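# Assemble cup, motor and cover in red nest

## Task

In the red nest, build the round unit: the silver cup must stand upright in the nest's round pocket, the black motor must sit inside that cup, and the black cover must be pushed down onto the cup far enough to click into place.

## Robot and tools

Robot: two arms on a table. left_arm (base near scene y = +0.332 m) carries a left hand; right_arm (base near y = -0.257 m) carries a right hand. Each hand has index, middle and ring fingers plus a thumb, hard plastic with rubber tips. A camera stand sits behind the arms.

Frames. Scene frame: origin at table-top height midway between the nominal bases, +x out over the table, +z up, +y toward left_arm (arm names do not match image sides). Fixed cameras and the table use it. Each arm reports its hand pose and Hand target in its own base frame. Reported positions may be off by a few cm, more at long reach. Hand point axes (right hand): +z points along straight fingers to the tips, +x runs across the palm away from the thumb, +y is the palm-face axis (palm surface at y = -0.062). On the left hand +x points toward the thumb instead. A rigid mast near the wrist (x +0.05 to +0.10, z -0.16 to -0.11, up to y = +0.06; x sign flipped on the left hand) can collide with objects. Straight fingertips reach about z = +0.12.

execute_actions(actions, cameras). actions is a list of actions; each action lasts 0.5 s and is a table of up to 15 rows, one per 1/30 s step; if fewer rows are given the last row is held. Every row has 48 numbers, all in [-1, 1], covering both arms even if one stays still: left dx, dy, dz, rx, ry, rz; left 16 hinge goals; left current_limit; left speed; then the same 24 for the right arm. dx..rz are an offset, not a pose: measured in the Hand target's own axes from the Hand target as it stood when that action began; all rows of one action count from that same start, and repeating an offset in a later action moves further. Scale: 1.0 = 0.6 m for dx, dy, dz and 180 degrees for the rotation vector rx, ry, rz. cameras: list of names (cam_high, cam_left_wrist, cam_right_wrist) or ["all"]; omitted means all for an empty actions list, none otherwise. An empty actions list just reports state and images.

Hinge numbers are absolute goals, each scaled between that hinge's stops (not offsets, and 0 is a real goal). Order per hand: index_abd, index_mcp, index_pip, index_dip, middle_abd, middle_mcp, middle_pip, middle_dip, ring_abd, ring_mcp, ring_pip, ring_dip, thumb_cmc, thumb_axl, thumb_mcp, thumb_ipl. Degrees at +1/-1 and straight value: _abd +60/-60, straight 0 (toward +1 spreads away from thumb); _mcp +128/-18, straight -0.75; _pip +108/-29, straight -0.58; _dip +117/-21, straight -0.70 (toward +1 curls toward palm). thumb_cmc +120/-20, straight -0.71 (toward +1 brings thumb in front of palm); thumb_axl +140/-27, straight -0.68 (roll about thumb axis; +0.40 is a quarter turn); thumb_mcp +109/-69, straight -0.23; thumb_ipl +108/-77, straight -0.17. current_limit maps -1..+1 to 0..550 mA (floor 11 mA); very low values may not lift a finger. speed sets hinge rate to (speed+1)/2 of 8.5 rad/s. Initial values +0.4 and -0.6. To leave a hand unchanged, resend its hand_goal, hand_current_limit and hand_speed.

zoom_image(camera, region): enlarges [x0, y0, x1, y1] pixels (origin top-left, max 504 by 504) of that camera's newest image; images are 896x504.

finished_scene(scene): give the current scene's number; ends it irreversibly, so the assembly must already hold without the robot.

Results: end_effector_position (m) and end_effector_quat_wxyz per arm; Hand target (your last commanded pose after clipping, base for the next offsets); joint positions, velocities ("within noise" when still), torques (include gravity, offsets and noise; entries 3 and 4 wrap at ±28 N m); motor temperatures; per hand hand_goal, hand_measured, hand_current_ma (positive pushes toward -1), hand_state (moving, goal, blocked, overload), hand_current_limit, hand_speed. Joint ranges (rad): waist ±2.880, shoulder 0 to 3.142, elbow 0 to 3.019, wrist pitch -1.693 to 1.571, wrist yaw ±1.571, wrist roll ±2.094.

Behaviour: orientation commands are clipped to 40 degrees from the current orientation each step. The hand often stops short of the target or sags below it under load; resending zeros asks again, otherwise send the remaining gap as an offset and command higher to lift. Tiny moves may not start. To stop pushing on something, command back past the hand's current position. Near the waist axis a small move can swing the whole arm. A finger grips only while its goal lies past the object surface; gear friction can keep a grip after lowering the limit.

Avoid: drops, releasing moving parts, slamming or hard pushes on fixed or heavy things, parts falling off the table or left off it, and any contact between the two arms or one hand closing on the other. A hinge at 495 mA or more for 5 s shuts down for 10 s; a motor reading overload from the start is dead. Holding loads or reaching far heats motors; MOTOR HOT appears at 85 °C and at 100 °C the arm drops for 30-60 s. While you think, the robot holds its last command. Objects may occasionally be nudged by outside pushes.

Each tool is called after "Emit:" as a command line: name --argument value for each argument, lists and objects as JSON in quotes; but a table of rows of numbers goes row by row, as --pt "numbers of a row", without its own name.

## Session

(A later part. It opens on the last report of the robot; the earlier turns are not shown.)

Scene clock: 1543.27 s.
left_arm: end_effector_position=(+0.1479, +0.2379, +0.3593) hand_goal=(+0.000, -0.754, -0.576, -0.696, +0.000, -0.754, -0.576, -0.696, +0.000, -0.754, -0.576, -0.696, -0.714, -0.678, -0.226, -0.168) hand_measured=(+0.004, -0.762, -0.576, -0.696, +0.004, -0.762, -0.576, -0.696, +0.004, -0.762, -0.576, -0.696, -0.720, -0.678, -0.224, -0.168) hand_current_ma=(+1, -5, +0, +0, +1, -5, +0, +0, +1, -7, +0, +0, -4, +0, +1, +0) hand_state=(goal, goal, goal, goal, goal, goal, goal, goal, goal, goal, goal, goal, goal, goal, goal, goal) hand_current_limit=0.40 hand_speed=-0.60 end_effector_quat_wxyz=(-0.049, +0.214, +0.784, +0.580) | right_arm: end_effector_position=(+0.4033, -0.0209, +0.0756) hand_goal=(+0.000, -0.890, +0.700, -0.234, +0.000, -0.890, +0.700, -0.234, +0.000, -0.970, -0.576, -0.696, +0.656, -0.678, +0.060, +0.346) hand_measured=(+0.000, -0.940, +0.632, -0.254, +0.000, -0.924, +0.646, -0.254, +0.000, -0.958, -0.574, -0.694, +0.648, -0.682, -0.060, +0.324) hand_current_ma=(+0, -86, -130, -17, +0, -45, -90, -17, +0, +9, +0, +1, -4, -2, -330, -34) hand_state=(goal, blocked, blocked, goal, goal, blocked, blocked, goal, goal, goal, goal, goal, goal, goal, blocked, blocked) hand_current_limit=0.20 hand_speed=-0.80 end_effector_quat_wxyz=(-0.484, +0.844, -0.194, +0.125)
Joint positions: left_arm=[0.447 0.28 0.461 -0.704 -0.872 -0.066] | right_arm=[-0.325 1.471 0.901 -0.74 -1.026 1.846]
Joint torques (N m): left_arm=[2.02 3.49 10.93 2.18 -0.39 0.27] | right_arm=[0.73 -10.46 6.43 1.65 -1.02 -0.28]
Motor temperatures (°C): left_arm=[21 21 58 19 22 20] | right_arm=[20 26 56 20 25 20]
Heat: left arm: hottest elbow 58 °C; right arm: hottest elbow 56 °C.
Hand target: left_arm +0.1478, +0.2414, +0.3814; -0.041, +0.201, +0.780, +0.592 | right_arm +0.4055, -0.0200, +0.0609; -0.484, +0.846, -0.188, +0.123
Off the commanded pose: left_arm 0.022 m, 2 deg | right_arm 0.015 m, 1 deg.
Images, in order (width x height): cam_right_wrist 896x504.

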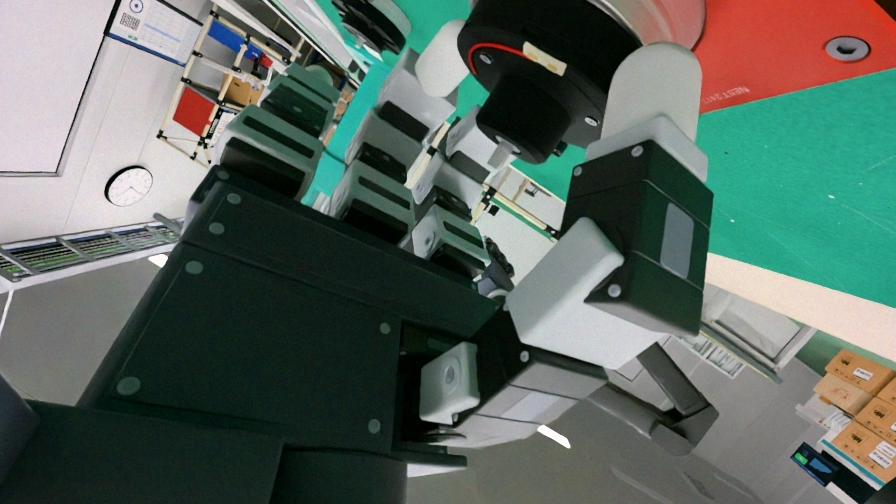

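Emit:
execute_actions --actions '[[[0,0,0,0,0,0,0,-0.754,-0.576,-0.696,0,-0.754,-0.576,-0.696,0,-0.754,-0.576,-0.696,-0.714,-0.678,-0.226,-0.168,0.4,-0.6,-0.0055,-0.013,0.002,0,0,0,0,-0.89,0.70,-0.233,0,-0.89,0.70,-0.233,0,-0.97,-0.576,-0.696,0.657,-0.678,0.06,0.346,0.2,-0.8]],[[0,0,0,0,0,0,0,-0.754,-0.576,-0.696,0,-0.754,-0.576,-0.696,0,-0.754,-0.576,-0.696,-0.714,-0.678,-0.226,-0.168,0.4,-0.6,0,0,0,0,0,0,0,-0.89,0.70,-0.233,0,-0.89,0.70,-0.233,0,-0.97,-0.576,-0.696,0.657,-0.678,0.06,0.346,0.2,-0.8]]]' --cameras '["cam_right_wrist"]'

Emit:
zoom_image --camera "cam_right_wrist" --region '[400, 0, 720, 180]'

Scene clock: 1583.13 s.
left_arm: end_effector_position=(+0.1479, +0.2379, +0.3593) hand_goal=(+0.000, -0.754, -0.576, -0.696, +0.000, -0.754, -0.576, -0.696, +0.000, -0.754, -0.576, -0.696, -0.714, -0.678, -0.226, -0.168) hand_measured=(+0.004, -0.762, -0.576, -0.696, +0.004, -0.762, -0.576, -0.696, +0.004, -0.762, -0.576, -0.696, -0.720, -0.678, -0.224, -0.168) hand_current_ma=(+1, -5, +0, +0, +1, -5, +0, +0, +1, -7, +0, +0, -4, +0, +1, +0) hand_state=(goal, goal, goal, goal, goal, goal, goal, goal, goal, goal, goal, goal, goal, goal, goal, goal) hand_current_limit=0.40 hand_speed=-0.60 end_effector_quat_wxyz=(-0.049, +0.214, +0.784, +0.580) | right_arm: end_effector_position=(+0.4055, -0.0166, +0.0716) hand_goal=(+0.000, -0.890, +0.700, -0.234, +0.000, -0.890, +0.700, -0.234, +0.000, -0.970, -0.576, -0.696, +0.656, -0.678, +0.060, +0.346) hand_measured=(+0.000, -0.942, +0.638, -0.254, +0.000, -0.926, +0.648, -0.256, +0.000, -0.958, -0.574, -0.694, +0.654, -0.680, -0.060, +0.318) hand_current_ma=(+0, -89, -111, -17, +0, -49, -82, -20, +0, +9, +0, +1, -1, -1, -330, -50) hand_state=(goal, blocked, blocked, goal, goal, blocked, blocked, blocked, goal, goal, goal, goal, goal, goal, blocked, blocked) hand_current_limit=0.20 hand_speed=-0.80 end_effector_quat_wxyz=(-0.488, +0.843, -0.190, +0.125)
Joint positions: left_arm=[0.447 0.28 0.461 -0.704 -0.872 -0.066] | right_arm=[-0.316 1.482 0.897 -0.72 -1.035 1.849]
Joint torques (N m): left_arm=[1.96 3.49 10.89 2.21 -0.39 0.27] | right_arm=[1.26 -13.04 6.46 1.24 -0.47 -0.08]
Motor temperatures (°C): left_arm=[21 21 58 19 22 20] | right_arm=[20 26 50 20 23 20]
Heat: left arm: hottest elbow 58 °C; right arm: hottest elbow 50 °C.
Hand target: left_arm +0.1478, +0.2414, +0.3814; -0.041, +0.201, +0.780, +0.592 | right_arm +0.4046, -0.0141, +0.0669; -0.484, +0.846, -0.188, +0.123
Off the commanded pose: left_arm 0.022 m, 2 deg | right_arm 0.005 m, 1 deg.
Images, in order (width x height): cam_right_wrist 896x504.

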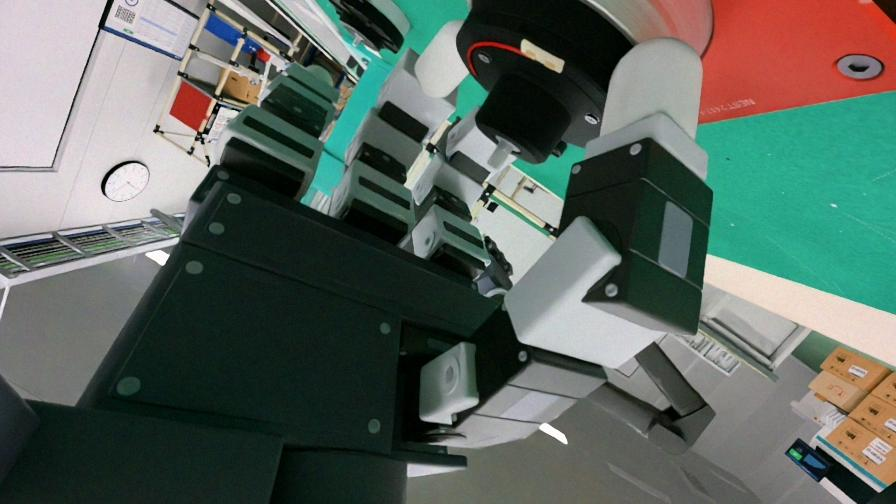

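Scaled by 1.575 from the camera's 896x504 image, which has a finer 1280x720 frame.

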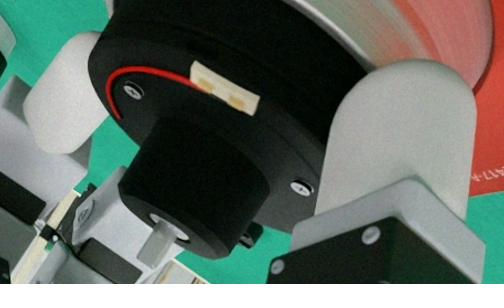

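Emit:
execute_actions --actions '[[[0,0,0,0,0,0,0,-0.754,-0.576,-0.696,0,-0.754,-0.576,-0.696,0,-0.754,-0.576,-0.696,-0.714,-0.678,-0.226,-0.168,0.4,-0.6,-0.0005,0.0173,0.01,0,0,0,0,-0.89,0.70,-0.233,0,-0.89,0.70,-0.233,0,-0.97,-0.576,-0.696,0.657,-0.678,0.06,0.346,0.2,-0.8]],[[0,0,0,0,0,0,0,-0.754,-0.576,-0.696,0,-0.754,-0.576,-0.696,0,-0.754,-0.576,-0.696,-0.714,-0.678,-0.226,-0.168,0.4,-0.6,0,0,0,0,0,0,0,-0.89,0.70,-0.233,0,-0.89,0.70,-0.233,0,-0.97,-0.576,-0.696,0.657,-0.678,0.06,0.346,0.2,-0.8]]]' --cameras '["cam_right_wrist"]'

Emit:
zoom_image --camera "cam_right_wrist" --region '[400, 0, 720, 180]'

Scene clock: 1590.03 s.
left_arm: end_effector_position=(+0.1479, +0.2379, +0.3593) hand_goal=(+0.000, -0.754, -0.576, -0.696, +0.000, -0.754, -0.576, -0.696, +0.000, -0.754, -0.576, -0.696, -0.714, -0.678, -0.226, -0.168) hand_measured=(+0.004, -0.762, -0.576, -0.696, +0.004, -0.762, -0.576, -0.696, +0.004, -0.762, -0.576, -0.696, -0.720, -0.678, -0.224, -0.168) hand_current_ma=(+1, -5, +0, +0, +1, -5, +0, +0, +1, -7, +0, +0, -4, +0, +1, +0) hand_state=(goal, goal, goal, goal, goal, goal, goal, goal, goal, goal, goal, goal, goal, goal, goal, goal) hand_current_limit=0.40 hand_speed=-0.60 end_effector_quat_wxyz=(-0.049, +0.214, +0.784, +0.580) | right_arm: end_effector_position=(+0.4056, -0.0161, +0.0705) hand_goal=(+0.000, -0.890, +0.700, -0.234, +0.000, -0.890, +0.700, -0.234, +0.000, -0.970, -0.576, -0.696, +0.656, -0.678, +0.060, +0.346) hand_measured=(+0.000, -0.942, +0.640, -0.254, +0.000, -0.926, +0.650, -0.254, +0.000, -0.958, -0.574, -0.694, +0.656, -0.680, -0.060, +0.318) hand_current_ma=(+0, -89, -104, -17, +0, -49, -78, -20, +0, +9, +0, +1, +0, -1, -330, -50) hand_state=(goal, blocked, blocked, goal, goal, blocked, blocked, blocked, goal, goal, goal, goal, goal, goal, blocked, blocked) hand_current_limit=0.20 hand_speed=-0.80 end_effector_quat_wxyz=(-0.489, +0.841, -0.195, +0.125)
Joint positions: left_arm=[0.447 0.28 0.461 -0.704 -0.872 -0.066] | right_arm=[-0.316 1.481 0.891 -0.701 -1.036 1.871]
Joint torques (N m): left_arm=[1.9 3.49 10.93 2.19 -0.39 0.26] | right_arm=[1.14 -11.28 5.76 1.73 -0.47 -0.29]
Motor temperatures (°C): left_arm=[21 21 58 19 22 20] | right_arm=[20 26 49 20 23 20]
Heat: left arm: hottest elbow 58 °C; right arm: hottest elbow 49 °C.
Hand target: left_arm +0.1478, +0.2414, +0.3814; -0.041, +0.201, +0.780, +0.592 | right_arm +0.4046, -0.0141, +0.0550; -0.484, +0.846, -0.188, +0.123
Off the commanded pose: left_arm 0.022 m, 2 deg | right_arm 0.016 m, 1 deg.
Images, in order (width x height): cam_right_wrist 896x504.

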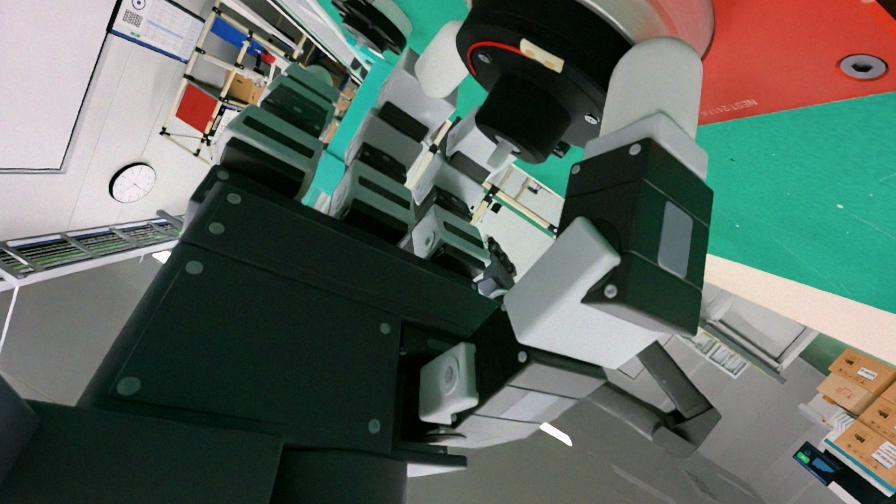

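Scaled by 1.575 from the camera's 896x504 image, which has a finer 1280x720 frame.

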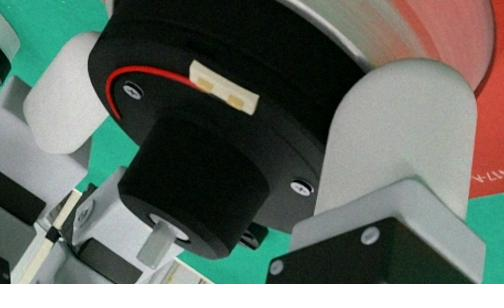

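Emit:
execute_actions --actions '[[[0,0,0,0,0,0,0,-0.754,-0.576,-0.696,0,-0.754,-0.576,-0.696,0,-0.754,-0.576,-0.696,-0.714,-0.678,-0.226,-0.168,0.4,-0.6,-0.0067,-0.0043,-0.0025,0,0,0,0,-0.89,0.70,-0.233,0,-0.89,0.70,-0.233,0,-0.97,-0.576,-0.696,0.657,-0.678,0.06,0.346,0.2,-0.8]],[[0,0,0,0,0,0,0,-0.754,-0.576,-0.696,0,-0.754,-0.576,-0.696,0,-0.754,-0.576,-0.696,-0.714,-0.678,-0.226,-0.168,0.4,-0.6,0,0,0,0,0,0,0,-0.89,0.70,-0.233,0,-0.89,0.70,-0.233,0,-0.97,-0.576,-0.696,0.657,-0.678,0.06,0.346,0.2,-0.8]]]' --cameras '[]'

Scene clock: 1600.57 s.
left_arm: end_effector_position=(+0.1479, +0.2379, +0.3593) hand_goal=(+0.000, -0.754, -0.576, -0.696, +0.000, -0.754, -0.576, -0.696, +0.000, -0.754, -0.576, -0.696, -0.714, -0.678, -0.226, -0.168) hand_measured=(+0.004, -0.762, -0.576, -0.696, +0.004, -0.762, -0.576, -0.696, +0.004, -0.762, -0.576, -0.696, -0.720, -0.678, -0.224, -0.168) hand_current_ma=(+1, -5, +0, +0, +1, -5, +0, +0, +1, -7, +0, +0, -4, +0, +1, +0) hand_state=(goal, goal, goal, goal, goal, goal, goal, goal, goal, goal, goal, goal, goal, goal, goal, goal) hand_current_limit=0.40 hand_speed=-0.60 end_effector_quat_wxyz=(-0.049, +0.214, +0.784, +0.580) | right_arm: end_effector_position=(+0.4051, -0.0160, +0.0706) hand_goal=(+0.000, -0.890, +0.700, -0.234, +0.000, -0.890, +0.700, -0.234, +0.000, -0.970, -0.576, -0.696, +0.656, -0.678, +0.060, +0.346) hand_measured=(+0.000, -0.942, +0.640, -0.254, +0.000, -0.926, +0.650, -0.254, +0.000, -0.958, -0.574, -0.694, +0.656, -0.680, -0.060, +0.318) hand_current_ma=(+0, -89, -104, -17, +0, -49, -78, -20, +0, +9, +0, +1, +0, +0, -330, -50) hand_state=(goal, blocked, blocked, goal, goal, blocked, blocked, blocked, goal, goal, goal, goal, goal, goal, blocked, blocked) hand_current_limit=0.20 hand_speed=-0.80 end_effector_quat_wxyz=(-0.489, +0.841, -0.193, +0.128)
Joint positions: left_arm=[0.447 0.28 0.461 -0.704 -0.872 -0.066] | right_arm=[-0.316 1.476 0.885 -0.693 -1.035 1.871]
Joint torques (N m): left_arm=[2.02 3.49 10.93 2.19 -0.4 0.27] | right_arm=[1.38 -12.22 5.63 1.32 -0.46 -0.26]
Motor temperatures (°C): left_arm=[21 21 58 19 22 20] | right_arm=[20 26 48 20 23 20]
Heat: left arm: hottest elbow 58 °C; right arm: hottest elbow 48 °C.
Hand target: left_arm +0.1478, +0.2414, +0.3814; -0.041, +0.201, +0.780, +0.592 | right_arm +0.4009, -0.0123, +0.0578; -0.484, +0.846, -0.188, +0.123
Off the commanded pose: left_arm 0.022 m, 2 deg | right_arm 0.014 m, 1 deg.
No camera images: "cameras" was empty.

Emit:
execute_actions --actions '[[[0,0,0,0,0,0,0,-0.754,-0.576,-0.696,0,-0.754,-0.576,-0.696,0,-0.754,-0.576,-0.696,-0.714,-0.678,-0.226,-0.168,0.4,-0.6,-0.0067,-0.0073,-0.0042,0,0,0,0,-0.89,0.70,-0.233,0,-0.89,0.70,-0.233,0,-0.97,-0.576,-0.696,0.657,-0.678,0.06,0.346,0.2,-0.8]],[[0,0,0,0,0,0,0,-0.754,-0.576,-0.696,0,-0.754,-0.576,-0.696,0,-0.754,-0.576,-0.696,-0.714,-0.678,-0.226,-0.168,0.4,-0.6,0,0,0,0,0,0,0,-0.89,0.70,-0.233,0,-0.89,0.70,-0.233,0,-0.97,-0.576,-0.696,0.657,-0.678,0.06,0.346,0.2,-0.8]]]' --cameras '["cam_right_wrist"]'

Emit:
zoom_image --camera "cam_right_wrist" --region '[400, 0, 720, 180]'

Scene clock: 1607.57 s.
left_arm: end_effector_position=(+0.1479, +0.2379, +0.3593) hand_goal=(+0.000, -0.754, -0.576, -0.696, +0.000, -0.754, -0.576, -0.696, +0.000, -0.754, -0.576, -0.696, -0.714, -0.678, -0.226, -0.168) hand_measured=(+0.004, -0.762, -0.576, -0.696, +0.004, -0.762, -0.576, -0.696, +0.004, -0.762, -0.576, -0.696, -0.720, -0.678, -0.224, -0.168) hand_current_ma=(+1, -5, +0, +0, +1, -5, +0, +0, +1, -7, +0, +0, -4, +0, +1, +0) hand_state=(goal, goal, goal, goal, goal, goal, goal, goal, goal, goal, goal, goal, goal, goal, goal, goal) hand_current_limit=0.40 hand_speed=-0.60 end_effector_quat_wxyz=(-0.049, +0.214, +0.784, +0.580) | right_arm: end_effector_position=(+0.4043, -0.0160, +0.0710) hand_goal=(+0.000, -0.890, +0.700, -0.234, +0.000, -0.890, +0.700, -0.234, +0.000, -0.970, -0.576, -0.696, +0.656, -0.678, +0.060, +0.346) hand_measured=(+0.000, -0.942, +0.640, -0.254, +0.000, -0.926, +0.650, -0.254, +0.000, -0.958, -0.574, -0.694, +0.658, -0.678, -0.060, +0.318) hand_current_ma=(+0, -89, -104, -17, +0, -51, -78, -20, +0, +9, +0, +1, +0, +0, -330, -50) hand_state=(goal, blocked, blocked, goal, goal, blocked, blocked, blocked, goal, goal, goal, goal, goal, goal, blocked, blocked) hand_current_limit=0.20 hand_speed=-0.80 end_effector_quat_wxyz=(-0.487, +0.842, -0.189, +0.132)
Joint positions: left_arm=[0.447 0.28 0.461 -0.704 -0.872 -0.066] | right_arm=[-0.316 1.469 0.88 -0.69 -1.034 1.864]
Joint torques (N m): left_arm=[1.96 3.55 10.91 2.18 -0.39 0.27] | right_arm=[1.44 -13.1 5.67 0.85 -0.49 -0.16]
Motor temperatures (°C): left_arm=[21 21 58 19 22 20] | right_arm=[20 26 47 20 22 20]
Heat: left arm: hottest elbow 58 °C; right arm: hottest elbow 47 °C.
Hand target: left_arm +0.1478, +0.2414, +0.3814; -0.041, +0.201, +0.780, +0.592 | right_arm +0.3971, -0.0104, +0.0627; -0.484, +0.846, -0.188, +0.123
Off the commanded pose: left_arm 0.022 m, 2 deg | right_arm 0.012 m, 1 deg.
Images, in order (width x height): cam_right_wrist 896x504.

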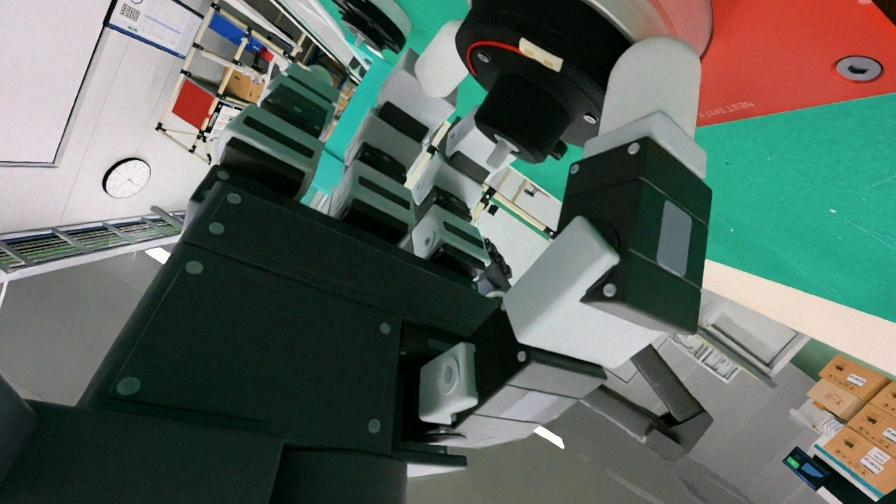

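Scaled by 1.575 from the camera's 896x504 image, which has a finer 1280x720 frame.

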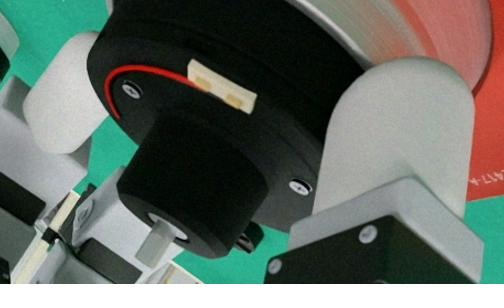

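Emit:
execute_actions --actions '[[[0,0,0,0,0,0,0,-0.754,-0.576,-0.696,0,-0.754,-0.576,-0.696,0,-0.754,-0.576,-0.696,-0.714,-0.678,-0.226,-0.168,0.4,-0.6,0.0127,-0.0025,-0.0052,0,0,0,0,-0.93,0.64,-0.24,0,-0.92,0.65,-0.24,0,-0.97,-0.576,-0.696,0.657,-0.678,-0.04,0.33,0.2,-0.9]],[[0,0,0,0,0,0,0,-0.754,-0.576,-0.696,0,-0.754,-0.576,-0.696,0,-0.754,-0.576,-0.696,-0.714,-0.678,-0.226,-0.168,0.4,-0.6,0,0,0,0,0,0,0,-0.94,0.62,-0.24,0,-0.93,0.63,-0.24,0,-0.97,-0.576,-0.696,0.657,-0.678,-0.08,0.33,0.2,-0.9]],[[0,0,0,0,0,0,0,-0.754,-0.576,-0.696,0,-0.754,-0.576,-0.696,0,-0.754,-0.576,-0.696,-0.714,-0.678,-0.226,-0.168,0.4,-0.6,0,0,0,0,0,0,0,-0.94,0.60,-0.24,0,-0.93,0.61,-0.24,0,-0.97,-0.576,-0.696,0.657,-0.678,-0.11,0.33,0.2,-0.9]]]' --cameras '["cam_right_wrist"]'

Emit:
zoom_image --camera "cam_right_wrist" --region '[400, 0, 720, 180]'

Scene clock: 1616.57 s.
left_arm: end_effector_position=(+0.1479, +0.2379, +0.3593) hand_goal=(+0.000, -0.754, -0.576, -0.696, +0.000, -0.754, -0.576, -0.696, +0.000, -0.754, -0.576, -0.696, -0.714, -0.678, -0.226, -0.168) hand_measured=(+0.004, -0.762, -0.576, -0.696, +0.004, -0.762, -0.576, -0.696, +0.004, -0.762, -0.576, -0.696, -0.720, -0.678, -0.224, -0.168) hand_current_ma=(+1, -5, +0, +0, +1, -5, +0, +0, +1, -7, +0, +0, -4, +0, +1, +0) hand_state=(goal, goal, goal, goal, goal, goal, goal, goal, goal, goal, goal, goal, goal, goal, goal, goal) hand_current_limit=0.40 hand_speed=-0.60 end_effector_quat_wxyz=(-0.049, +0.214, +0.784, +0.580) | right_arm: end_effector_position=(+0.4045, -0.0164, +0.0706) hand_goal=(+0.000, -0.940, +0.600, -0.240, +0.000, -0.930, +0.610, -0.240, +0.000, -0.970, -0.576, -0.696, +0.656, -0.678, -0.110, +0.330) hand_measured=(+0.000, -0.942, +0.602, -0.238, +0.000, -0.930, +0.618, -0.236, +0.000, -0.958, -0.574, -0.694, +0.658, -0.678, -0.106, +0.328) hand_current_ma=(+0, -1, +0, +0, +0, +0, +4, +1, +0, +9, +0, +1, +0, +0, +1, -1) hand_state=(goal, goal, goal, goal, goal, goal, goal, goal, goal, goal, goal, goal, goal, goal, goal, goal) hand_current_limit=0.20 hand_speed=-0.90 end_effector_quat_wxyz=(-0.486, +0.843, -0.186, +0.133)
Joint positions: left_arm=[0.447 0.28 0.461 -0.704 -0.872 -0.066] | right_arm=[-0.316 1.469 0.88 -0.693 -1.033 1.854]
Joint torques (N m): left_arm=[1.96 3.49 10.91 2.21 -0.38 0.27] | right_arm=[0.73 -11.75 7.51 0.13 -0.62 -0.19]
Motor temperatures (°C): left_arm=[21 21 58 19 22 20] | right_arm=[20 26 46 20 22 20]
Heat: left arm: hottest elbow 58 °C; right arm: hottest elbow 46 °C.
Hand target: left_arm +0.1478, +0.2414, +0.3814; -0.041, +0.201, +0.780, +0.592 | right_arm +0.4031, -0.0155, +0.0658; -0.484, +0.846, -0.188, +0.123
Off the commanded pose: left_arm 0.022 m, 2 deg | right_arm 0.005 m, 1 deg.
Images, in order (width x height): cam_right_wrist 896x504.

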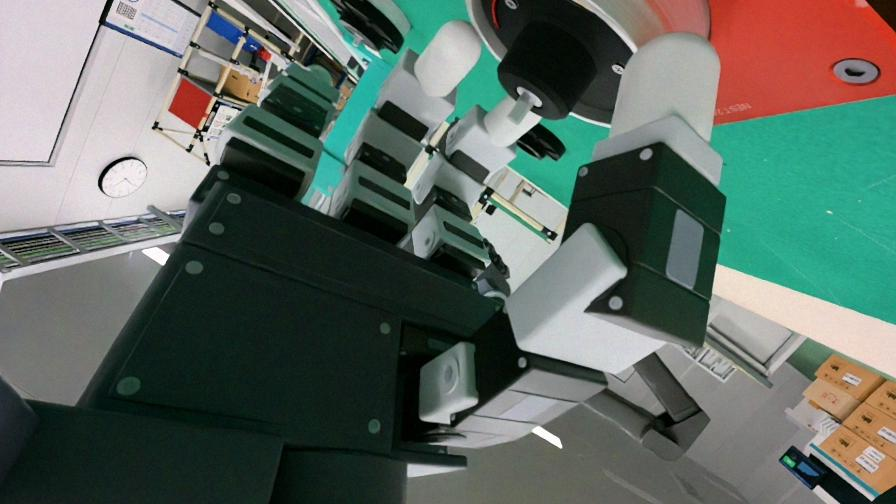

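Scaled by 1.575 from the camera's 896x504 image, which has a finer 1280x720 frame.

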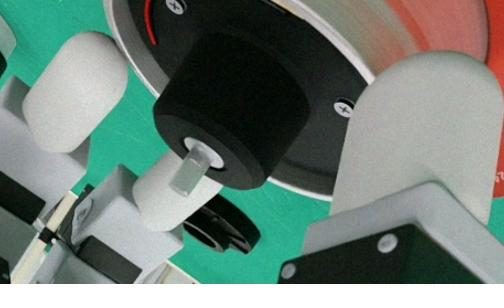

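Emit:
execute_actions --actions '[[[0,0,0,0,0,0,0,-0.754,-0.576,-0.696,0,-0.754,-0.576,-0.696,0,-0.754,-0.576,-0.696,-0.714,-0.678,-0.226,-0.168,0.4,-0.6,-0.0009,-0.0288,-0.0167,0,0,0,0,-0.97,0.45,-0.161,0,-0.97,0.45,-0.161,0,-0.97,-0.576,-0.696,0.657,-0.678,-0.143,0.258,0.4,-0.7]],[[0,0,0,0,0,0,0,-0.754,-0.576,-0.696,0,-0.754,-0.576,-0.696,0,-0.754,-0.576,-0.696,-0.714,-0.678,-0.226,-0.168,0.4,-0.6,-0.0017,-0.0577,-0.0335,0,0,0,0,-0.97,0.308,-0.161,0,-0.97,0.308,-0.161,0,-0.97,-0.576,-0.696,0.657,-0.678,-0.143,0.258,0.4,-0.7]],[[0,0,0,0,0,0,0,-0.754,-0.576,-0.696,0,-0.754,-0.576,-0.696,0,-0.754,-0.576,-0.696,-0.714,-0.678,-0.226,-0.168,0.4,-0.6,-0.0009,-0.0288,-0.0167,0,0,0,0,-0.97,0.308,-0.161,0,-0.97,0.308,-0.161,0,-0.97,-0.576,-0.696,0.657,-0.678,-0.143,0.258,0.4,-0.7]],[[0,0,0,0,0,0,0,-0.754,-0.576,-0.696,0,-0.754,-0.576,-0.696,0,-0.754,-0.576,-0.696,-0.714,-0.678,-0.226,-0.168,0.4,-0.6,0,0,0,0,0,0,0,-0.97,0.308,-0.161,0,-0.97,0.308,-0.161,0,-0.97,-0.576,-0.696,0.657,-0.678,-0.143,0.258,0.4,-0.7]]]' --cameras '["cam_right_wrist"]'

Emit:
zoom_image --camera "cam_right_wrist" --region '[400, 0, 720, 180]'

Scene clock: 1634.43 s.
left_arm: end_effector_position=(+0.1479, +0.2379, +0.3593) hand_goal=(+0.000, -0.754, -0.576, -0.696, +0.000, -0.754, -0.576, -0.696, +0.000, -0.754, -0.576, -0.696, -0.714, -0.678, -0.226, -0.168) hand_measured=(+0.004, -0.762, -0.576, -0.696, +0.004, -0.762, -0.576, -0.696, +0.004, -0.762, -0.576, -0.696, -0.720, -0.678, -0.224, -0.168) hand_current_ma=(+1, -5, +0, +0, +1, -5, +0, +0, +1, -7, +0, +0, -4, +0, +1, +0) hand_state=(goal, goal, goal, goal, goal, goal, goal, goal, goal, goal, goal, goal, goal, goal, goal, goal) hand_current_limit=0.40 hand_speed=-0.60 end_effector_quat_wxyz=(-0.049, +0.214, +0.784, +0.580) | right_arm: end_effector_position=(+0.3844, -0.0112, +0.1249) hand_goal=(+0.000, -0.970, +0.308, -0.162, +0.000, -0.970, +0.308, -0.162, +0.000, -0.970, -0.576, -0.696, +0.656, -0.678, -0.144, +0.258) hand_measured=(+0.000, -0.954, +0.312, -0.166, +0.000, -0.954, +0.312, -0.164, +0.000, -0.958, -0.574, -0.694, +0.658, -0.678, -0.140, +0.260) hand_current_ma=(+0, +14, +1, -1, +0, +15, +1, -1, +0, +9, +0, +1, +0, +0, +2, +0) hand_state=(goal, goal, goal, goal, goal, goal, goal, goal, goal, goal, goal, goal, goal, goal, goal, goal) hand_current_limit=0.40 hand_speed=-0.70 end_effector_quat_wxyz=(-0.486, +0.844, -0.204, +0.103)
Joint positions: left_arm=[0.447 0.28 0.461 -0.704 -0.872 -0.066] | right_arm=[-0.316 1.377 0.952 -0.927 -1.025 1.854]
Joint torques (N m): left_arm=[2.02 3.49 10.92 2.21 -0.39 0.27] | right_arm=[0.91 -13.39 10.92 0.24 -0.98 -0.15]
Motor temperatures (°C): left_arm=[21 21 59 19 22 20] | right_arm=[20 26 45 20 22 20]
Heat: left arm: hottest elbow 59 °C; right arm: hottest elbow 45 °C.
Hand target: left_arm +0.1478, +0.2414, +0.3814; -0.041, +0.201, +0.780, +0.592 | right_arm +0.3994, -0.0137, +0.1458; -0.484, +0.846, -0.188, +0.123
Off the commanded pose: left_arm 0.022 m, 2 deg | right_arm 0.026 m, 3 deg.
Images, in order (width x height): cam_right_wrist 896x504.

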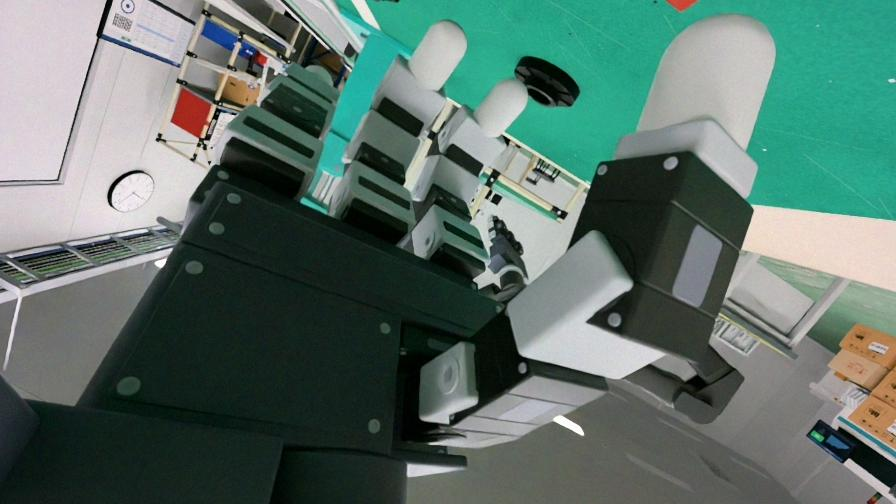

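Scaled by 1.575 from the camera's 896x504 image, which has a finer 1280x720 frame.

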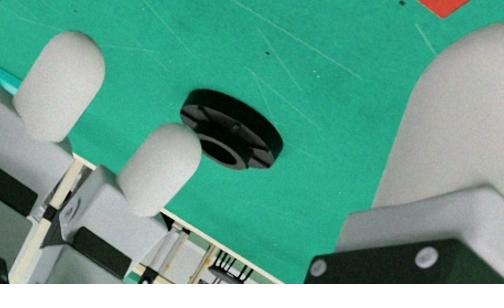

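Emit:
execute_actions --actions '[[[0,0,0,0,0,0,0,-0.754,-0.576,-0.696,0,-0.754,-0.576,-0.696,0,-0.754,-0.576,-0.696,-0.714,-0.678,-0.226,-0.168,0.4,-0.6,-0.083,-0.072,0.120,0.002,-0.0673,-0.039,0,-0.97,0.308,-0.161,0,-0.97,0.308,-0.161,0,-0.97,-0.576,-0.696,0.657,-0.678,-0.143,0.258,0.4,-0.7]],[[0,0,0,0,0,0,0,-0.754,-0.576,-0.696,0,-0.754,-0.576,-0.696,0,-0.754,-0.576,-0.696,-0.714,-0.678,-0.226,-0.168,0.4,-0.6,-0.083,-0.072,0.120,0.002,-0.0673,-0.039,0,-0.97,0.308,-0.161,0,-0.97,0.308,-0.161,0,-0.97,-0.576,-0.696,0.657,-0.678,-0.143,0.258,0.4,-0.7]],[[0,0,0,0,0,0,0,-0.754,-0.576,-0.696,0,-0.754,-0.576,-0.696,0,-0.754,-0.576,-0.696,-0.714,-0.678,-0.226,-0.168,0.4,-0.6,-0.083,-0.072,0.120,0.002,-0.0673,-0.039,0,-0.97,0.308,-0.161,0,-0.97,0.308,-0.161,0,-0.97,-0.576,-0.696,0.657,-0.678,-0.143,0.258,0.4,-0.7]],[[0,0,0,0,0,0,0,-0.754,-0.576,-0.696,0,-0.754,-0.576,-0.696,0,-0.754,-0.576,-0.696,-0.714,-0.678,-0.226,-0.168,0.4,-0.6,0,0,0,0,0,0,0,-0.97,0.308,-0.161,0,-0.97,0.308,-0.161,0,-0.97,-0.576,-0.696,0.657,-0.678,-0.143,0.258,0.4,-0.7]]]' --cameras '["cam_high","cam_right_wrist"]'

Emit:
zoom_image --camera "cam_high" --region '[350, 314, 414, 370]'

Emit:
zoom_image --camera "cam_right_wrist" --region '[440, 0, 760, 180]'

Scene clock: 1648.20 s.
left_arm: end_effector_position=(+0.1479, +0.2379, +0.3593) hand_goal=(+0.000, -0.754, -0.576, -0.696, +0.000, -0.754, -0.576, -0.696, +0.000, -0.754, -0.576, -0.696, -0.714, -0.678, -0.226, -0.168) hand_measured=(+0.004, -0.762, -0.576, -0.696, +0.004, -0.762, -0.576, -0.696, +0.004, -0.762, -0.576, -0.696, -0.720, -0.678, -0.224, -0.168) hand_current_ma=(+1, -5, +0, +0, +1, -5, +0, +0, +1, -7, +0, +0, -4, +0, +1, +0) hand_state=(goal, goal, goal, goal, goal, goal, goal, goal, goal, goal, goal, goal, goal, goal, goal, goal) hand_current_limit=0.40 hand_speed=-0.60 end_effector_quat_wxyz=(-0.049, +0.214, +0.784, +0.580) | right_arm: end_effector_position=(+0.2860, +0.2517, +0.1276) hand_goal=(+0.000, -0.970, +0.308, -0.162, +0.000, -0.970, +0.308, -0.162, +0.000, -0.970, -0.576, -0.696, +0.656, -0.678, -0.144, +0.258) hand_measured=(+0.000, -0.954, +0.310, -0.166, +0.000, -0.954, +0.310, -0.164, +0.000, -0.958, -0.574, -0.694, +0.658, -0.678, -0.142, +0.260) hand_current_ma=(+0, +14, +1, -1, +0, +15, +1, -1, +0, +9, +0, +1, +0, +0, +0, +0) hand_state=(goal, goal, goal, goal, goal, goal, goal, goal, goal, goal, goal, goal, goal, goal, goal, goal) hand_current_limit=0.40 hand_speed=-0.70 end_effector_quat_wxyz=(-0.489, +0.860, +0.119, -0.085)
Joint positions: left_arm=[0.447 0.28 0.461 -0.704 -0.872 -0.066] | right_arm=[0.432 1.371 0.954 -0.95 -1.027 1.842]
Joint torques (N m): left_arm=[2.02 3.49 10.88 2.21 -0.39 0.26] | right_arm=[-0.38 -12.34 11.07 1.02 -0.87 -0.04]
Motor temperatures (°C): left_arm=[21 21 59 19 22 20] | right_arm=[20 26 47 19 23 20]
Heat: left arm: hottest elbow 59 °C; right arm: hottest elbow 47 °C.
Hand target: left_arm +0.1478, +0.2414, +0.3814; -0.041, +0.201, +0.780, +0.592 | right_arm +0.3070, +0.2581, +0.1455; -0.495, +0.857, +0.128, -0.059
Off the commanded pose: left_arm 0.022 m, 2 deg | right_arm 0.028 m, 3 deg.
Images, in order (width x height): cam_high 896x504, cam_right_wrist 896x504.

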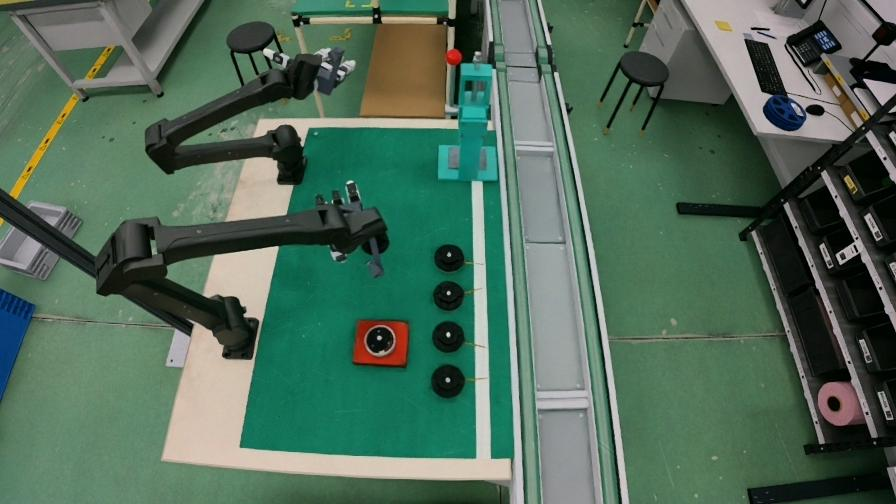

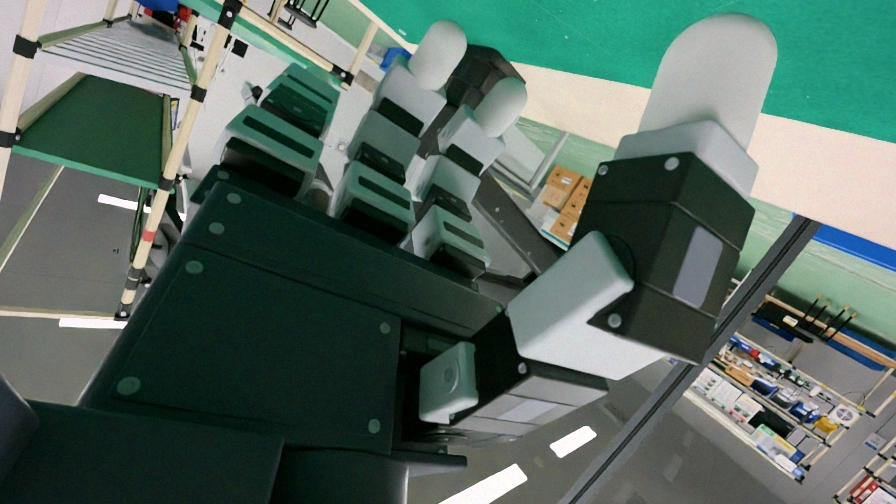

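Scaled by 7.875 from the camera's 896x504 image, which has a finer 1280x720 frame.

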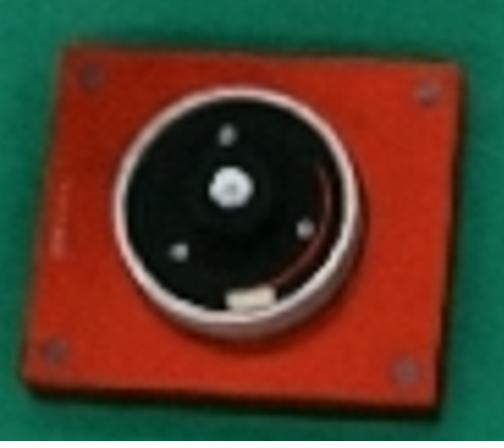

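Scaled by 1.575 from the camera's 896x504 image, which has a finer 1280x720 frame.

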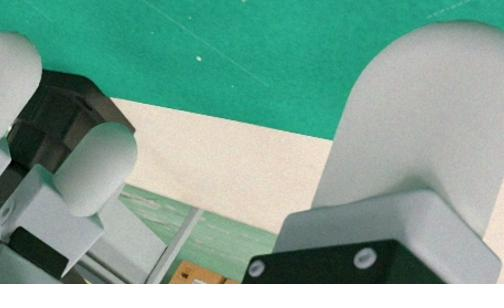

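Emit:
execute_actions --actions '[[[0,0,0,0,0,0,0,-0.754,-0.576,-0.696,0,-0.754,-0.576,-0.696,0,-0.754,-0.576,-0.696,-0.714,-0.678,-0.226,-0.168,0.4,-0.6,0.0594,0.0218,0.0317,0,0,0,0,-0.97,0.308,-0.161,0,-0.97,0.308,-0.161,0,-0.97,-0.576,-0.696,0.657,-0.678,-0.143,0.258,0.4,-0.7]],[[0,0,0,0,0,0,0,-0.754,-0.576,-0.696,0,-0.754,-0.576,-0.696,0,-0.754,-0.576,-0.696,-0.714,-0.678,-0.226,-0.168,0.4,-0.6,0.0594,0.0218,0.0317,0,0,0,0,-0.97,0.308,-0.161,0,-0.97,0.308,-0.161,0,-0.97,-0.576,-0.696,0.657,-0.678,-0.143,0.258,0.4,-0.7]],[[0,0,0,0,0,0,0,-0.754,-0.576,-0.696,0,-0.754,-0.576,-0.696,0,-0.754,-0.576,-0.696,-0.714,-0.678,-0.226,-0.168,0.4,-0.6,0,0,0,0,0,0,0,-0.97,0.308,-0.161,0,-0.97,0.308,-0.161,0,-0.97,-0.576,-0.696,0.657,-0.678,-0.143,0.258,0.4,-0.7]]]' --cameras '["cam_high","cam_right_wrist"]'

Emit:
zoom_image --camera "cam_right_wrist" --region '[440, 0, 760, 180]'

Scene clock: 1665.00 s.
left_arm: end_effector_position=(+0.1479, +0.2379, +0.3593) hand_goal=(+0.000, -0.754, -0.576, -0.696, +0.000, -0.754, -0.576, -0.696, +0.000, -0.754, -0.576, -0.696, -0.714, -0.678, -0.226, -0.168) hand_measured=(+0.004, -0.762, -0.576, -0.696, +0.004, -0.762, -0.576, -0.696, +0.004, -0.762, -0.576, -0.696, -0.720, -0.678, -0.224, -0.168) hand_current_ma=(+1, -5, +0, +0, +1, -5, +0, +0, +1, -7, +0, +0, -4, +0, +1, +0) hand_state=(goal, goal, goal, goal, goal, goal, goal, goal, goal, goal, goal, goal, goal, goal, goal, goal) hand_current_limit=0.40 hand_speed=-0.60 end_effector_quat_wxyz=(-0.049, +0.214, +0.784, +0.580) | right_arm: end_effector_position=(+0.3535, +0.2843, +0.0928) hand_goal=(+0.000, -0.970, +0.308, -0.162, +0.000, -0.970, +0.308, -0.162, +0.000, -0.970, -0.576, -0.696, +0.656, -0.678, -0.144, +0.258) hand_measured=(+0.000, -0.954, +0.310, -0.166, +0.000, -0.954, +0.310, -0.164, +0.000, -0.958, -0.574, -0.694, +0.656, -0.678, -0.142, +0.260) hand_current_ma=(+0, +14, +1, -1, +0, +15, +1, -1, +0, +9, +0, +1, +0, +0, +0, +0) hand_state=(goal, goal, goal, goal, goal, goal, goal, goal, goal, goal, goal, goal, goal, goal, goal, goal) hand_current_limit=0.40 hand_speed=-0.70 end_effector_quat_wxyz=(-0.490, +0.861, +0.115, -0.077)
Joint positions: left_arm=[0.447 0.28 0.461 -0.704 -0.872 -0.066] | right_arm=[0.435 1.587 1.089 -0.829 -1.02 1.878]
Joint torques (N m): left_arm=[1.96 3.55 10.93 2.19 -0.39 0.27] | right_arm=[1.2 -15.21 10.71 1.18 -0.92 -0.04]
Motor temperatures (°C): left_arm=[21 21 59 19 22 20] | right_arm=[20 26 53 20 23 20]
Heat: left arm: hottest elbow 59 °C; right arm: hottest elbow 53 °C.
Hand target: left_arm +0.1478, +0.2414, +0.3814; -0.041, +0.201, +0.780, +0.592 | right_arm +0.3709, +0.2971, +0.1054; -0.495, +0.857, +0.127, -0.059
Off the commanded pose: left_arm 0.022 m, 2 deg | right_arm 0.025 m, 3 deg.
Images, in order (width x height): cam_high 896x504, cam_right_wrist 896x504.

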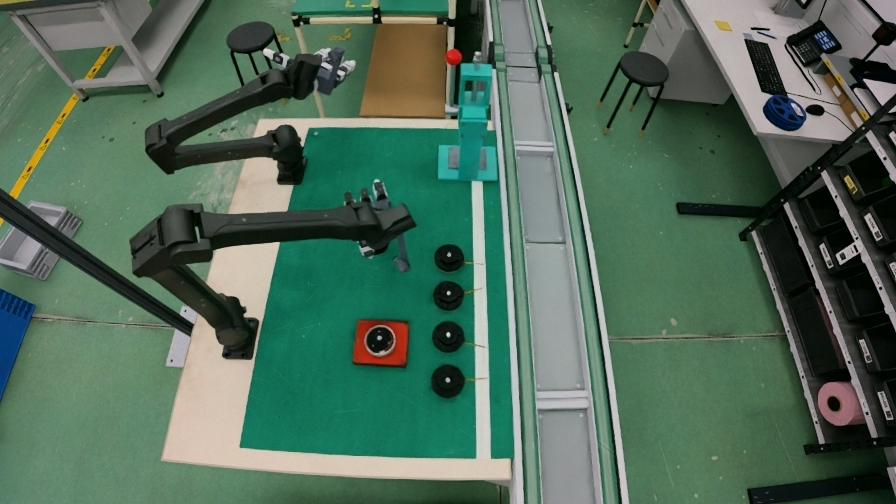

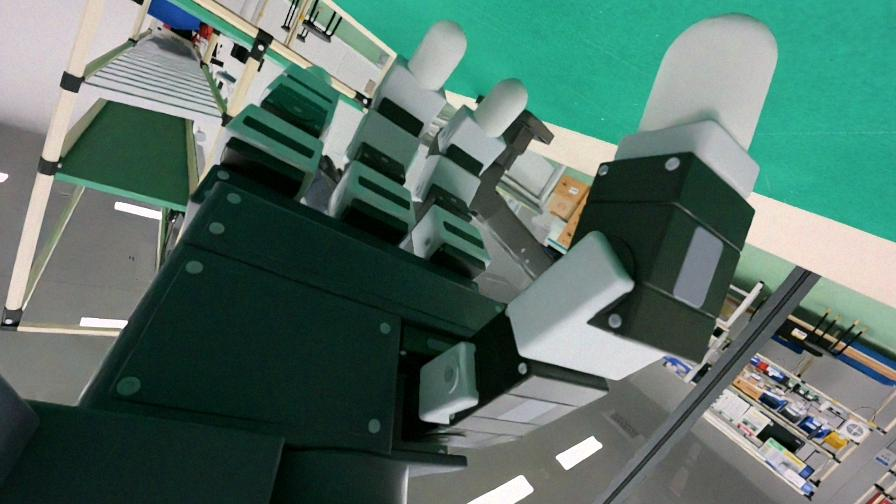

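Scaled by 1.575 from the camera's 896x504 image, which has a finer 1280x720 frame.

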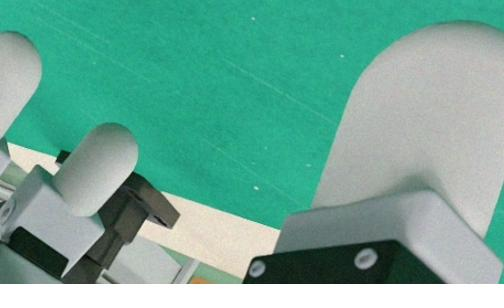

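Emit:
execute_actions --actions '[[[0,0,0,0,0,0,0,-0.754,-0.576,-0.696,0,-0.754,-0.576,-0.696,0,-0.754,-0.576,-0.696,-0.714,-0.678,-0.226,-0.168,0.4,-0.6,-0.0013,0.0433,0.025,0,0,0,0,-0.97,0.308,-0.161,0,-0.97,0.308,-0.161,0,-0.97,-0.576,-0.696,0.657,-0.678,-0.143,0.258,0.4,-0.7]],[[0,0,0,0,0,0,0,-0.754,-0.576,-0.696,0,-0.754,-0.576,-0.696,0,-0.754,-0.576,-0.696,-0.714,-0.678,-0.226,-0.168,0.4,-0.6,-0.0013,0.0433,0.025,0,0,0,0,-0.97,0.308,-0.161,0,-0.97,0.308,-0.161,0,-0.97,-0.576,-0.696,0.657,-0.678,-0.143,0.258,0.4,-0.7]],[[0,0,0,0,0,0,0,-0.754,-0.576,-0.696,0,-0.754,-0.576,-0.696,0,-0.754,-0.576,-0.696,-0.714,-0.678,-0.226,-0.168,0.4,-0.6,0,0,0,0,0,0,0,-0.97,0.308,-0.161,0,-0.97,0.308,-0.161,0,-0.97,-0.576,-0.696,0.657,-0.678,-0.143,0.258,0.4,-0.7]]]' --cameras '["cam_right_wrist"]'

Emit:
zoom_image --camera "cam_right_wrist" --region '[440, 0, 760, 180]'

Scene clock: 1677.30 s.
left_arm: end_effector_position=(+0.1479, +0.2379, +0.3593) hand_goal=(+0.000, -0.754, -0.576, -0.696, +0.000, -0.754, -0.576, -0.696, +0.000, -0.754, -0.576, -0.696, -0.714, -0.678, -0.226, -0.168) hand_measured=(+0.004, -0.762, -0.576, -0.696, +0.004, -0.762, -0.576, -0.696, +0.004, -0.762, -0.576, -0.696, -0.720, -0.678, -0.224, -0.168) hand_current_ma=(+1, -5, +0, +0, +1, -5, +0, +0, +1, -7, +0, +0, -4, +0, +1, +0) hand_state=(goal, goal, goal, goal, goal, goal, goal, goal, goal, goal, goal, goal, goal, goal, goal, goal) hand_current_limit=0.40 hand_speed=-0.60 end_effector_quat_wxyz=(-0.049, +0.214, +0.784, +0.580) | right_arm: end_effector_position=(+0.3685, +0.2913, +0.0472) hand_goal=(+0.000, -0.970, +0.308, -0.162, +0.000, -0.970, +0.308, -0.162, +0.000, -0.970, -0.576, -0.696, +0.656, -0.678, -0.144, +0.258) hand_measured=(+0.000, -0.954, +0.310, -0.166, +0.000, -0.954, +0.310, -0.164, +0.000, -0.958, -0.574, -0.694, +0.656, -0.678, -0.142, +0.260) hand_current_ma=(+0, +14, +1, -1, +0, +15, +1, -1, +0, +9, +0, +1, +0, +0, +0, +0) hand_state=(goal, goal, goal, goal, goal, goal, goal, goal, goal, goal, goal, goal, goal, goal, goal, goal) hand_current_limit=0.40 hand_speed=-0.70 end_effector_quat_wxyz=(-0.495, +0.858, +0.124, -0.061)
Joint positions: left_arm=[0.447 0.28 0.461 -0.704 -0.872 -0.066] | right_arm=[0.435 1.672 1.054 -0.671 -1.02 1.878]
Joint torques (N m): left_arm=[1.96 3.49 10.91 2.19 -0.39 0.27] | right_arm=[1.2 -15.85 7.42 1.33 -0.91 -0.05]
Motor temperatures (°C): left_arm=[21 21 59 19 22 20] | right_arm=[19 27 56 20 23 20]
Heat: left arm: hottest elbow 59 °C; right arm: hottest elbow 56 °C.
Hand target: left_arm +0.1478, +0.2414, +0.3814; -0.041, +0.201, +0.780, +0.592 | right_arm +0.3709, +0.2970, +0.0456; -0.496, +0.857, +0.128, -0.059
Off the commanded pose: left_arm 0.022 m, 2 deg | right_arm 0.006 m, 1 deg.
Images, in order (width x height): cam_right_wrist 896x504.

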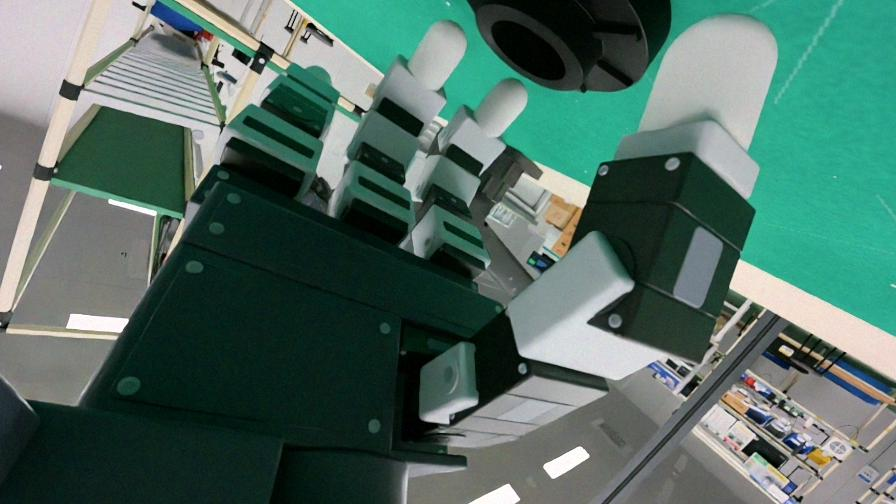

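Scaled by 1.575 from the camera's 896x504 image, which has a finer 1280x720 frame.

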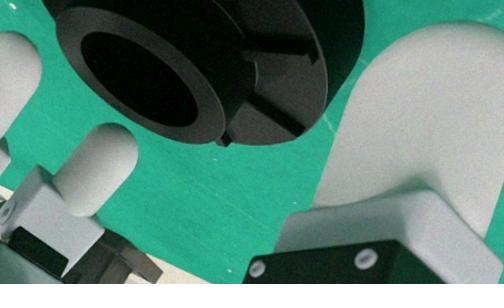

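Emit:
execute_actions --actions '[[[0,0,0,0,0,0,0,-0.754,-0.576,-0.696,0,-0.754,-0.576,-0.696,0,-0.754,-0.576,-0.696,-0.714,-0.678,-0.226,-0.168,0.4,-0.6,-0.0005,0.0182,0.0183,0,0,0,0,-0.97,0.308,-0.161,0,-0.97,0.308,-0.161,0,-0.97,-0.576,-0.696,0.657,-0.678,-0.143,0.258,0.1,-0.7]],[[0,0,0,0,0,0,0,-0.754,-0.576,-0.696,0,-0.754,-0.576,-0.696,0,-0.754,-0.576,-0.696,-0.714,-0.678,-0.226,-0.168,0.4,-0.6,0,0,0,0,0,0,0,-0.97,0.308,-0.161,0,-0.97,0.308,-0.161,0,-0.97,-0.576,-0.696,0.657,-0.678,-0.143,0.258,0.1,-0.7]]]' --cameras '["cam_right_wrist"]'

Emit:
zoom_image --camera "cam_right_wrist" --region '[400, 0, 800, 200]'

Scene clock: 1717.17 s.
left_arm: end_effector_position=(+0.1479, +0.2379, +0.3593) hand_goal=(+0.000, -0.754, -0.576, -0.696, +0.000, -0.754, -0.576, -0.696, +0.000, -0.754, -0.576, -0.696, -0.714, -0.678, -0.226, -0.168) hand_measured=(+0.004, -0.762, -0.576, -0.696, +0.004, -0.762, -0.576, -0.696, +0.004, -0.762, -0.576, -0.696, -0.720, -0.678, -0.224, -0.168) hand_current_ma=(+1, -5, +0, +0, +1, -5, +0, +0, +1, -7, +0, +0, -4, +0, +1, +0) hand_state=(goal, goal, goal, goal, goal, goal, goal, goal, goal, goal, goal, goal, goal, goal, goal, goal) hand_current_limit=0.40 hand_speed=-0.60 end_effector_quat_wxyz=(-0.049, +0.214, +0.784, +0.580) | right_arm: end_effector_position=(+0.3696, +0.2963, +0.0361) hand_goal=(+0.000, -0.970, +0.308, -0.162, +0.000, -0.970, +0.308, -0.162, +0.000, -0.970, -0.576, -0.696, +0.656, -0.678, -0.144, +0.258) hand_measured=(+0.000, -0.954, +0.310, -0.166, +0.000, -0.954, +0.310, -0.164, +0.000, -0.958, -0.574, -0.694, +0.656, -0.678, -0.142, +0.260) hand_current_ma=(+0, +14, +1, -1, +0, +15, +1, -1, +0, +9, +0, +1, +0, +0, +0, +0) hand_state=(goal, goal, goal, goal, goal, goal, goal, goal, goal, goal, goal, goal, goal, goal, goal, goal) hand_current_limit=0.10 hand_speed=-0.70 end_effector_quat_wxyz=(-0.497, +0.857, +0.126, -0.057)
Joint positions: left_arm=[0.447 0.28 0.461 -0.704 -0.872 -0.066] | right_arm=[0.444 1.69 1.042 -0.617 -1.018 1.893]
Joint torques (N m): left_arm=[2.02 3.55 10.92 2.19 -0.39 0.27] | right_arm=[1.08 -15.33 7.04 1.36 -0.85 -0.05]
Motor temperatures (°C): left_arm=[21 21 59 19 22 20] | right_arm=[19 28 51 20 23 20]
Heat: left arm: hottest elbow 59 °C; right arm: hottest elbow 51 °C.
Hand target: left_arm +0.1478, +0.2414, +0.3814; -0.041, +0.201, +0.780, +0.592 | right_arm +0.3699, +0.3009, +0.0305; -0.495, +0.857, +0.128, -0.059
Off the commanded pose: left_arm 0.022 m, 2 deg | right_arm 0.007 m, 0 deg.
Images, in order (width x height): cam_right_wrist 896x504.

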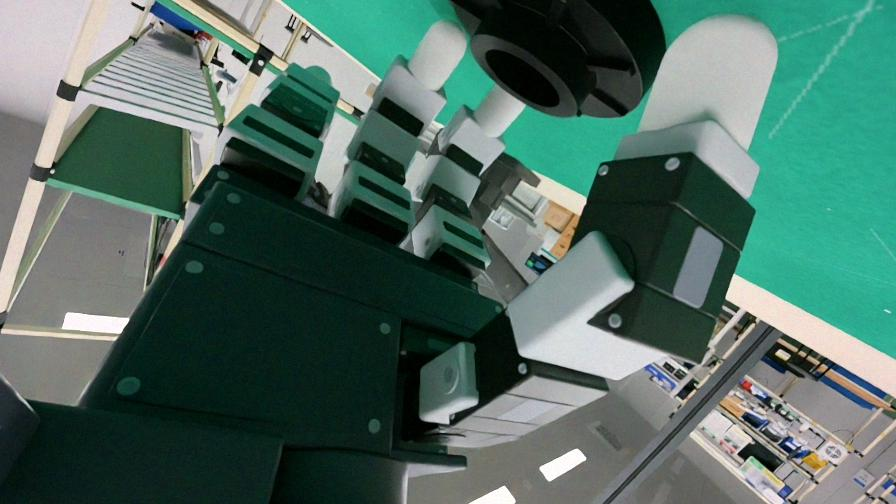

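Scaled by 1.260 from the camera's 896x504 image, which has a finer 1280x720 frame.

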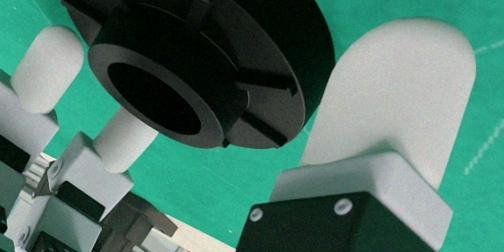

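Emit:
execute_actions --actions '[[[0,0,0,0,0,0,0,-0.754,-0.576,-0.696,0,-0.754,-0.576,-0.696,0,-0.754,-0.576,-0.696,-0.714,-0.678,-0.226,-0.168,0.4,-0.6,-0.0003,0.0115,0.0067,0,0,0,0,-0.97,0.308,-0.161,0,-0.97,0.308,-0.161,0,-0.97,-0.576,-0.696,0.657,-0.678,-0.143,0.258,0.1,-0.7]],[[0,0,0,0,0,0,0,-0.754,-0.576,-0.696,0,-0.754,-0.576,-0.696,0,-0.754,-0.576,-0.696,-0.714,-0.678,-0.226,-0.168,0.4,-0.6,0,0,0,0,0,0,0,-0.97,0.308,-0.161,0,-0.97,0.308,-0.161,0,-0.97,-0.576,-0.696,0.657,-0.678,-0.143,0.258,0.1,-0.7]]]' --cameras '["cam_right_wrist"]'

Emit:
zoom_image --camera "cam_right_wrist" --region '[400, 0, 800, 200]'

Scene clock: 1729.60 s.
left_arm: end_effector_position=(+0.1479, +0.2379, +0.3593) hand_goal=(+0.000, -0.754, -0.576, -0.696, +0.000, -0.754, -0.576, -0.696, +0.000, -0.754, -0.576, -0.696, -0.714, -0.678, -0.226, -0.168) hand_measured=(+0.004, -0.762, -0.576, -0.696, +0.004, -0.762, -0.576, -0.696, +0.004, -0.762, -0.576, -0.696, -0.720, -0.678, -0.224, -0.168) hand_current_ma=(+1, -5, +0, +0, +1, -5, +0, +0, +1, -7, +0, +0, -4, +0, +1, +0) hand_state=(goal, goal, goal, goal, goal, goal, goal, goal, goal, goal, goal, goal, goal, goal, goal, goal) hand_current_limit=0.40 hand_speed=-0.60 end_effector_quat_wxyz=(-0.049, +0.214, +0.784, +0.580) | right_arm: end_effector_position=(+0.3701, +0.2966, +0.0291) hand_goal=(+0.000, -0.970, +0.308, -0.162, +0.000, -0.970, +0.308, -0.162, +0.000, -0.970, -0.576, -0.696, +0.656, -0.678, -0.144, +0.258) hand_measured=(+0.000, -0.954, +0.310, -0.164, +0.000, -0.954, +0.310, -0.164, +0.000, -0.958, -0.574, -0.694, +0.656, -0.678, -0.142, +0.260) hand_current_ma=(+0, +13, +1, +0, +0, +15, +1, -1, +0, +9, +0, +1, +0, +0, +0, +0) hand_state=(goal, goal, goal, goal, goal, goal, goal, goal, goal, goal, goal, goal, goal, goal, goal, goal) hand_current_limit=0.10 hand_speed=-0.70 end_effector_quat_wxyz=(-0.497, +0.857, +0.127, -0.056)
Joint positions: left_arm=[0.447 0.28 0.461 -0.704 -0.872 -0.066] | right_arm=[0.444 1.702 1.036 -0.596 -1.018 1.894]
Joint torques (N m): left_arm=[2.02 3.49 10.92 2.19 -0.39 0.26] | right_arm=[1.2 -15.38 6.87 1.37 -0.85 -0.05]
Motor temperatures (°C): left_arm=[21 21 59 19 22 20] | right_arm=[19 29 49 20 23 20]
Heat: left arm: hottest elbow 59 °C; right arm: hottest elbow 49 °C.
Hand target: left_arm +0.1478, +0.2414, +0.3814; -0.041, +0.201, +0.780, +0.592 | right_arm +0.3700, +0.3009, +0.0226; -0.495, +0.857, +0.128, -0.059
Off the commanded pose: left_arm 0.022 m, 2 deg | right_arm 0.008 m, 0 deg.
Images, in order (width x height): cam_right_wrist 896x504.

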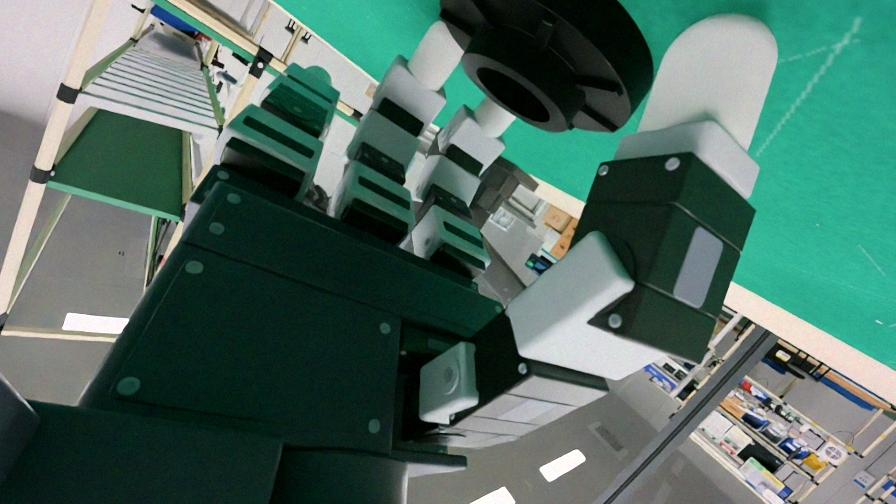

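Scaled by 1.260 from the camera's 896x504 image, which has a finer 1280x720 frame.

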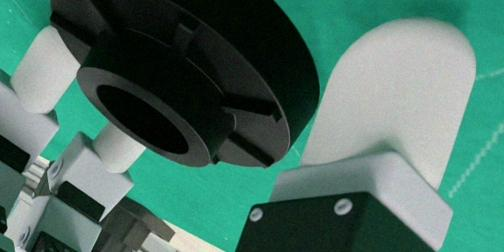

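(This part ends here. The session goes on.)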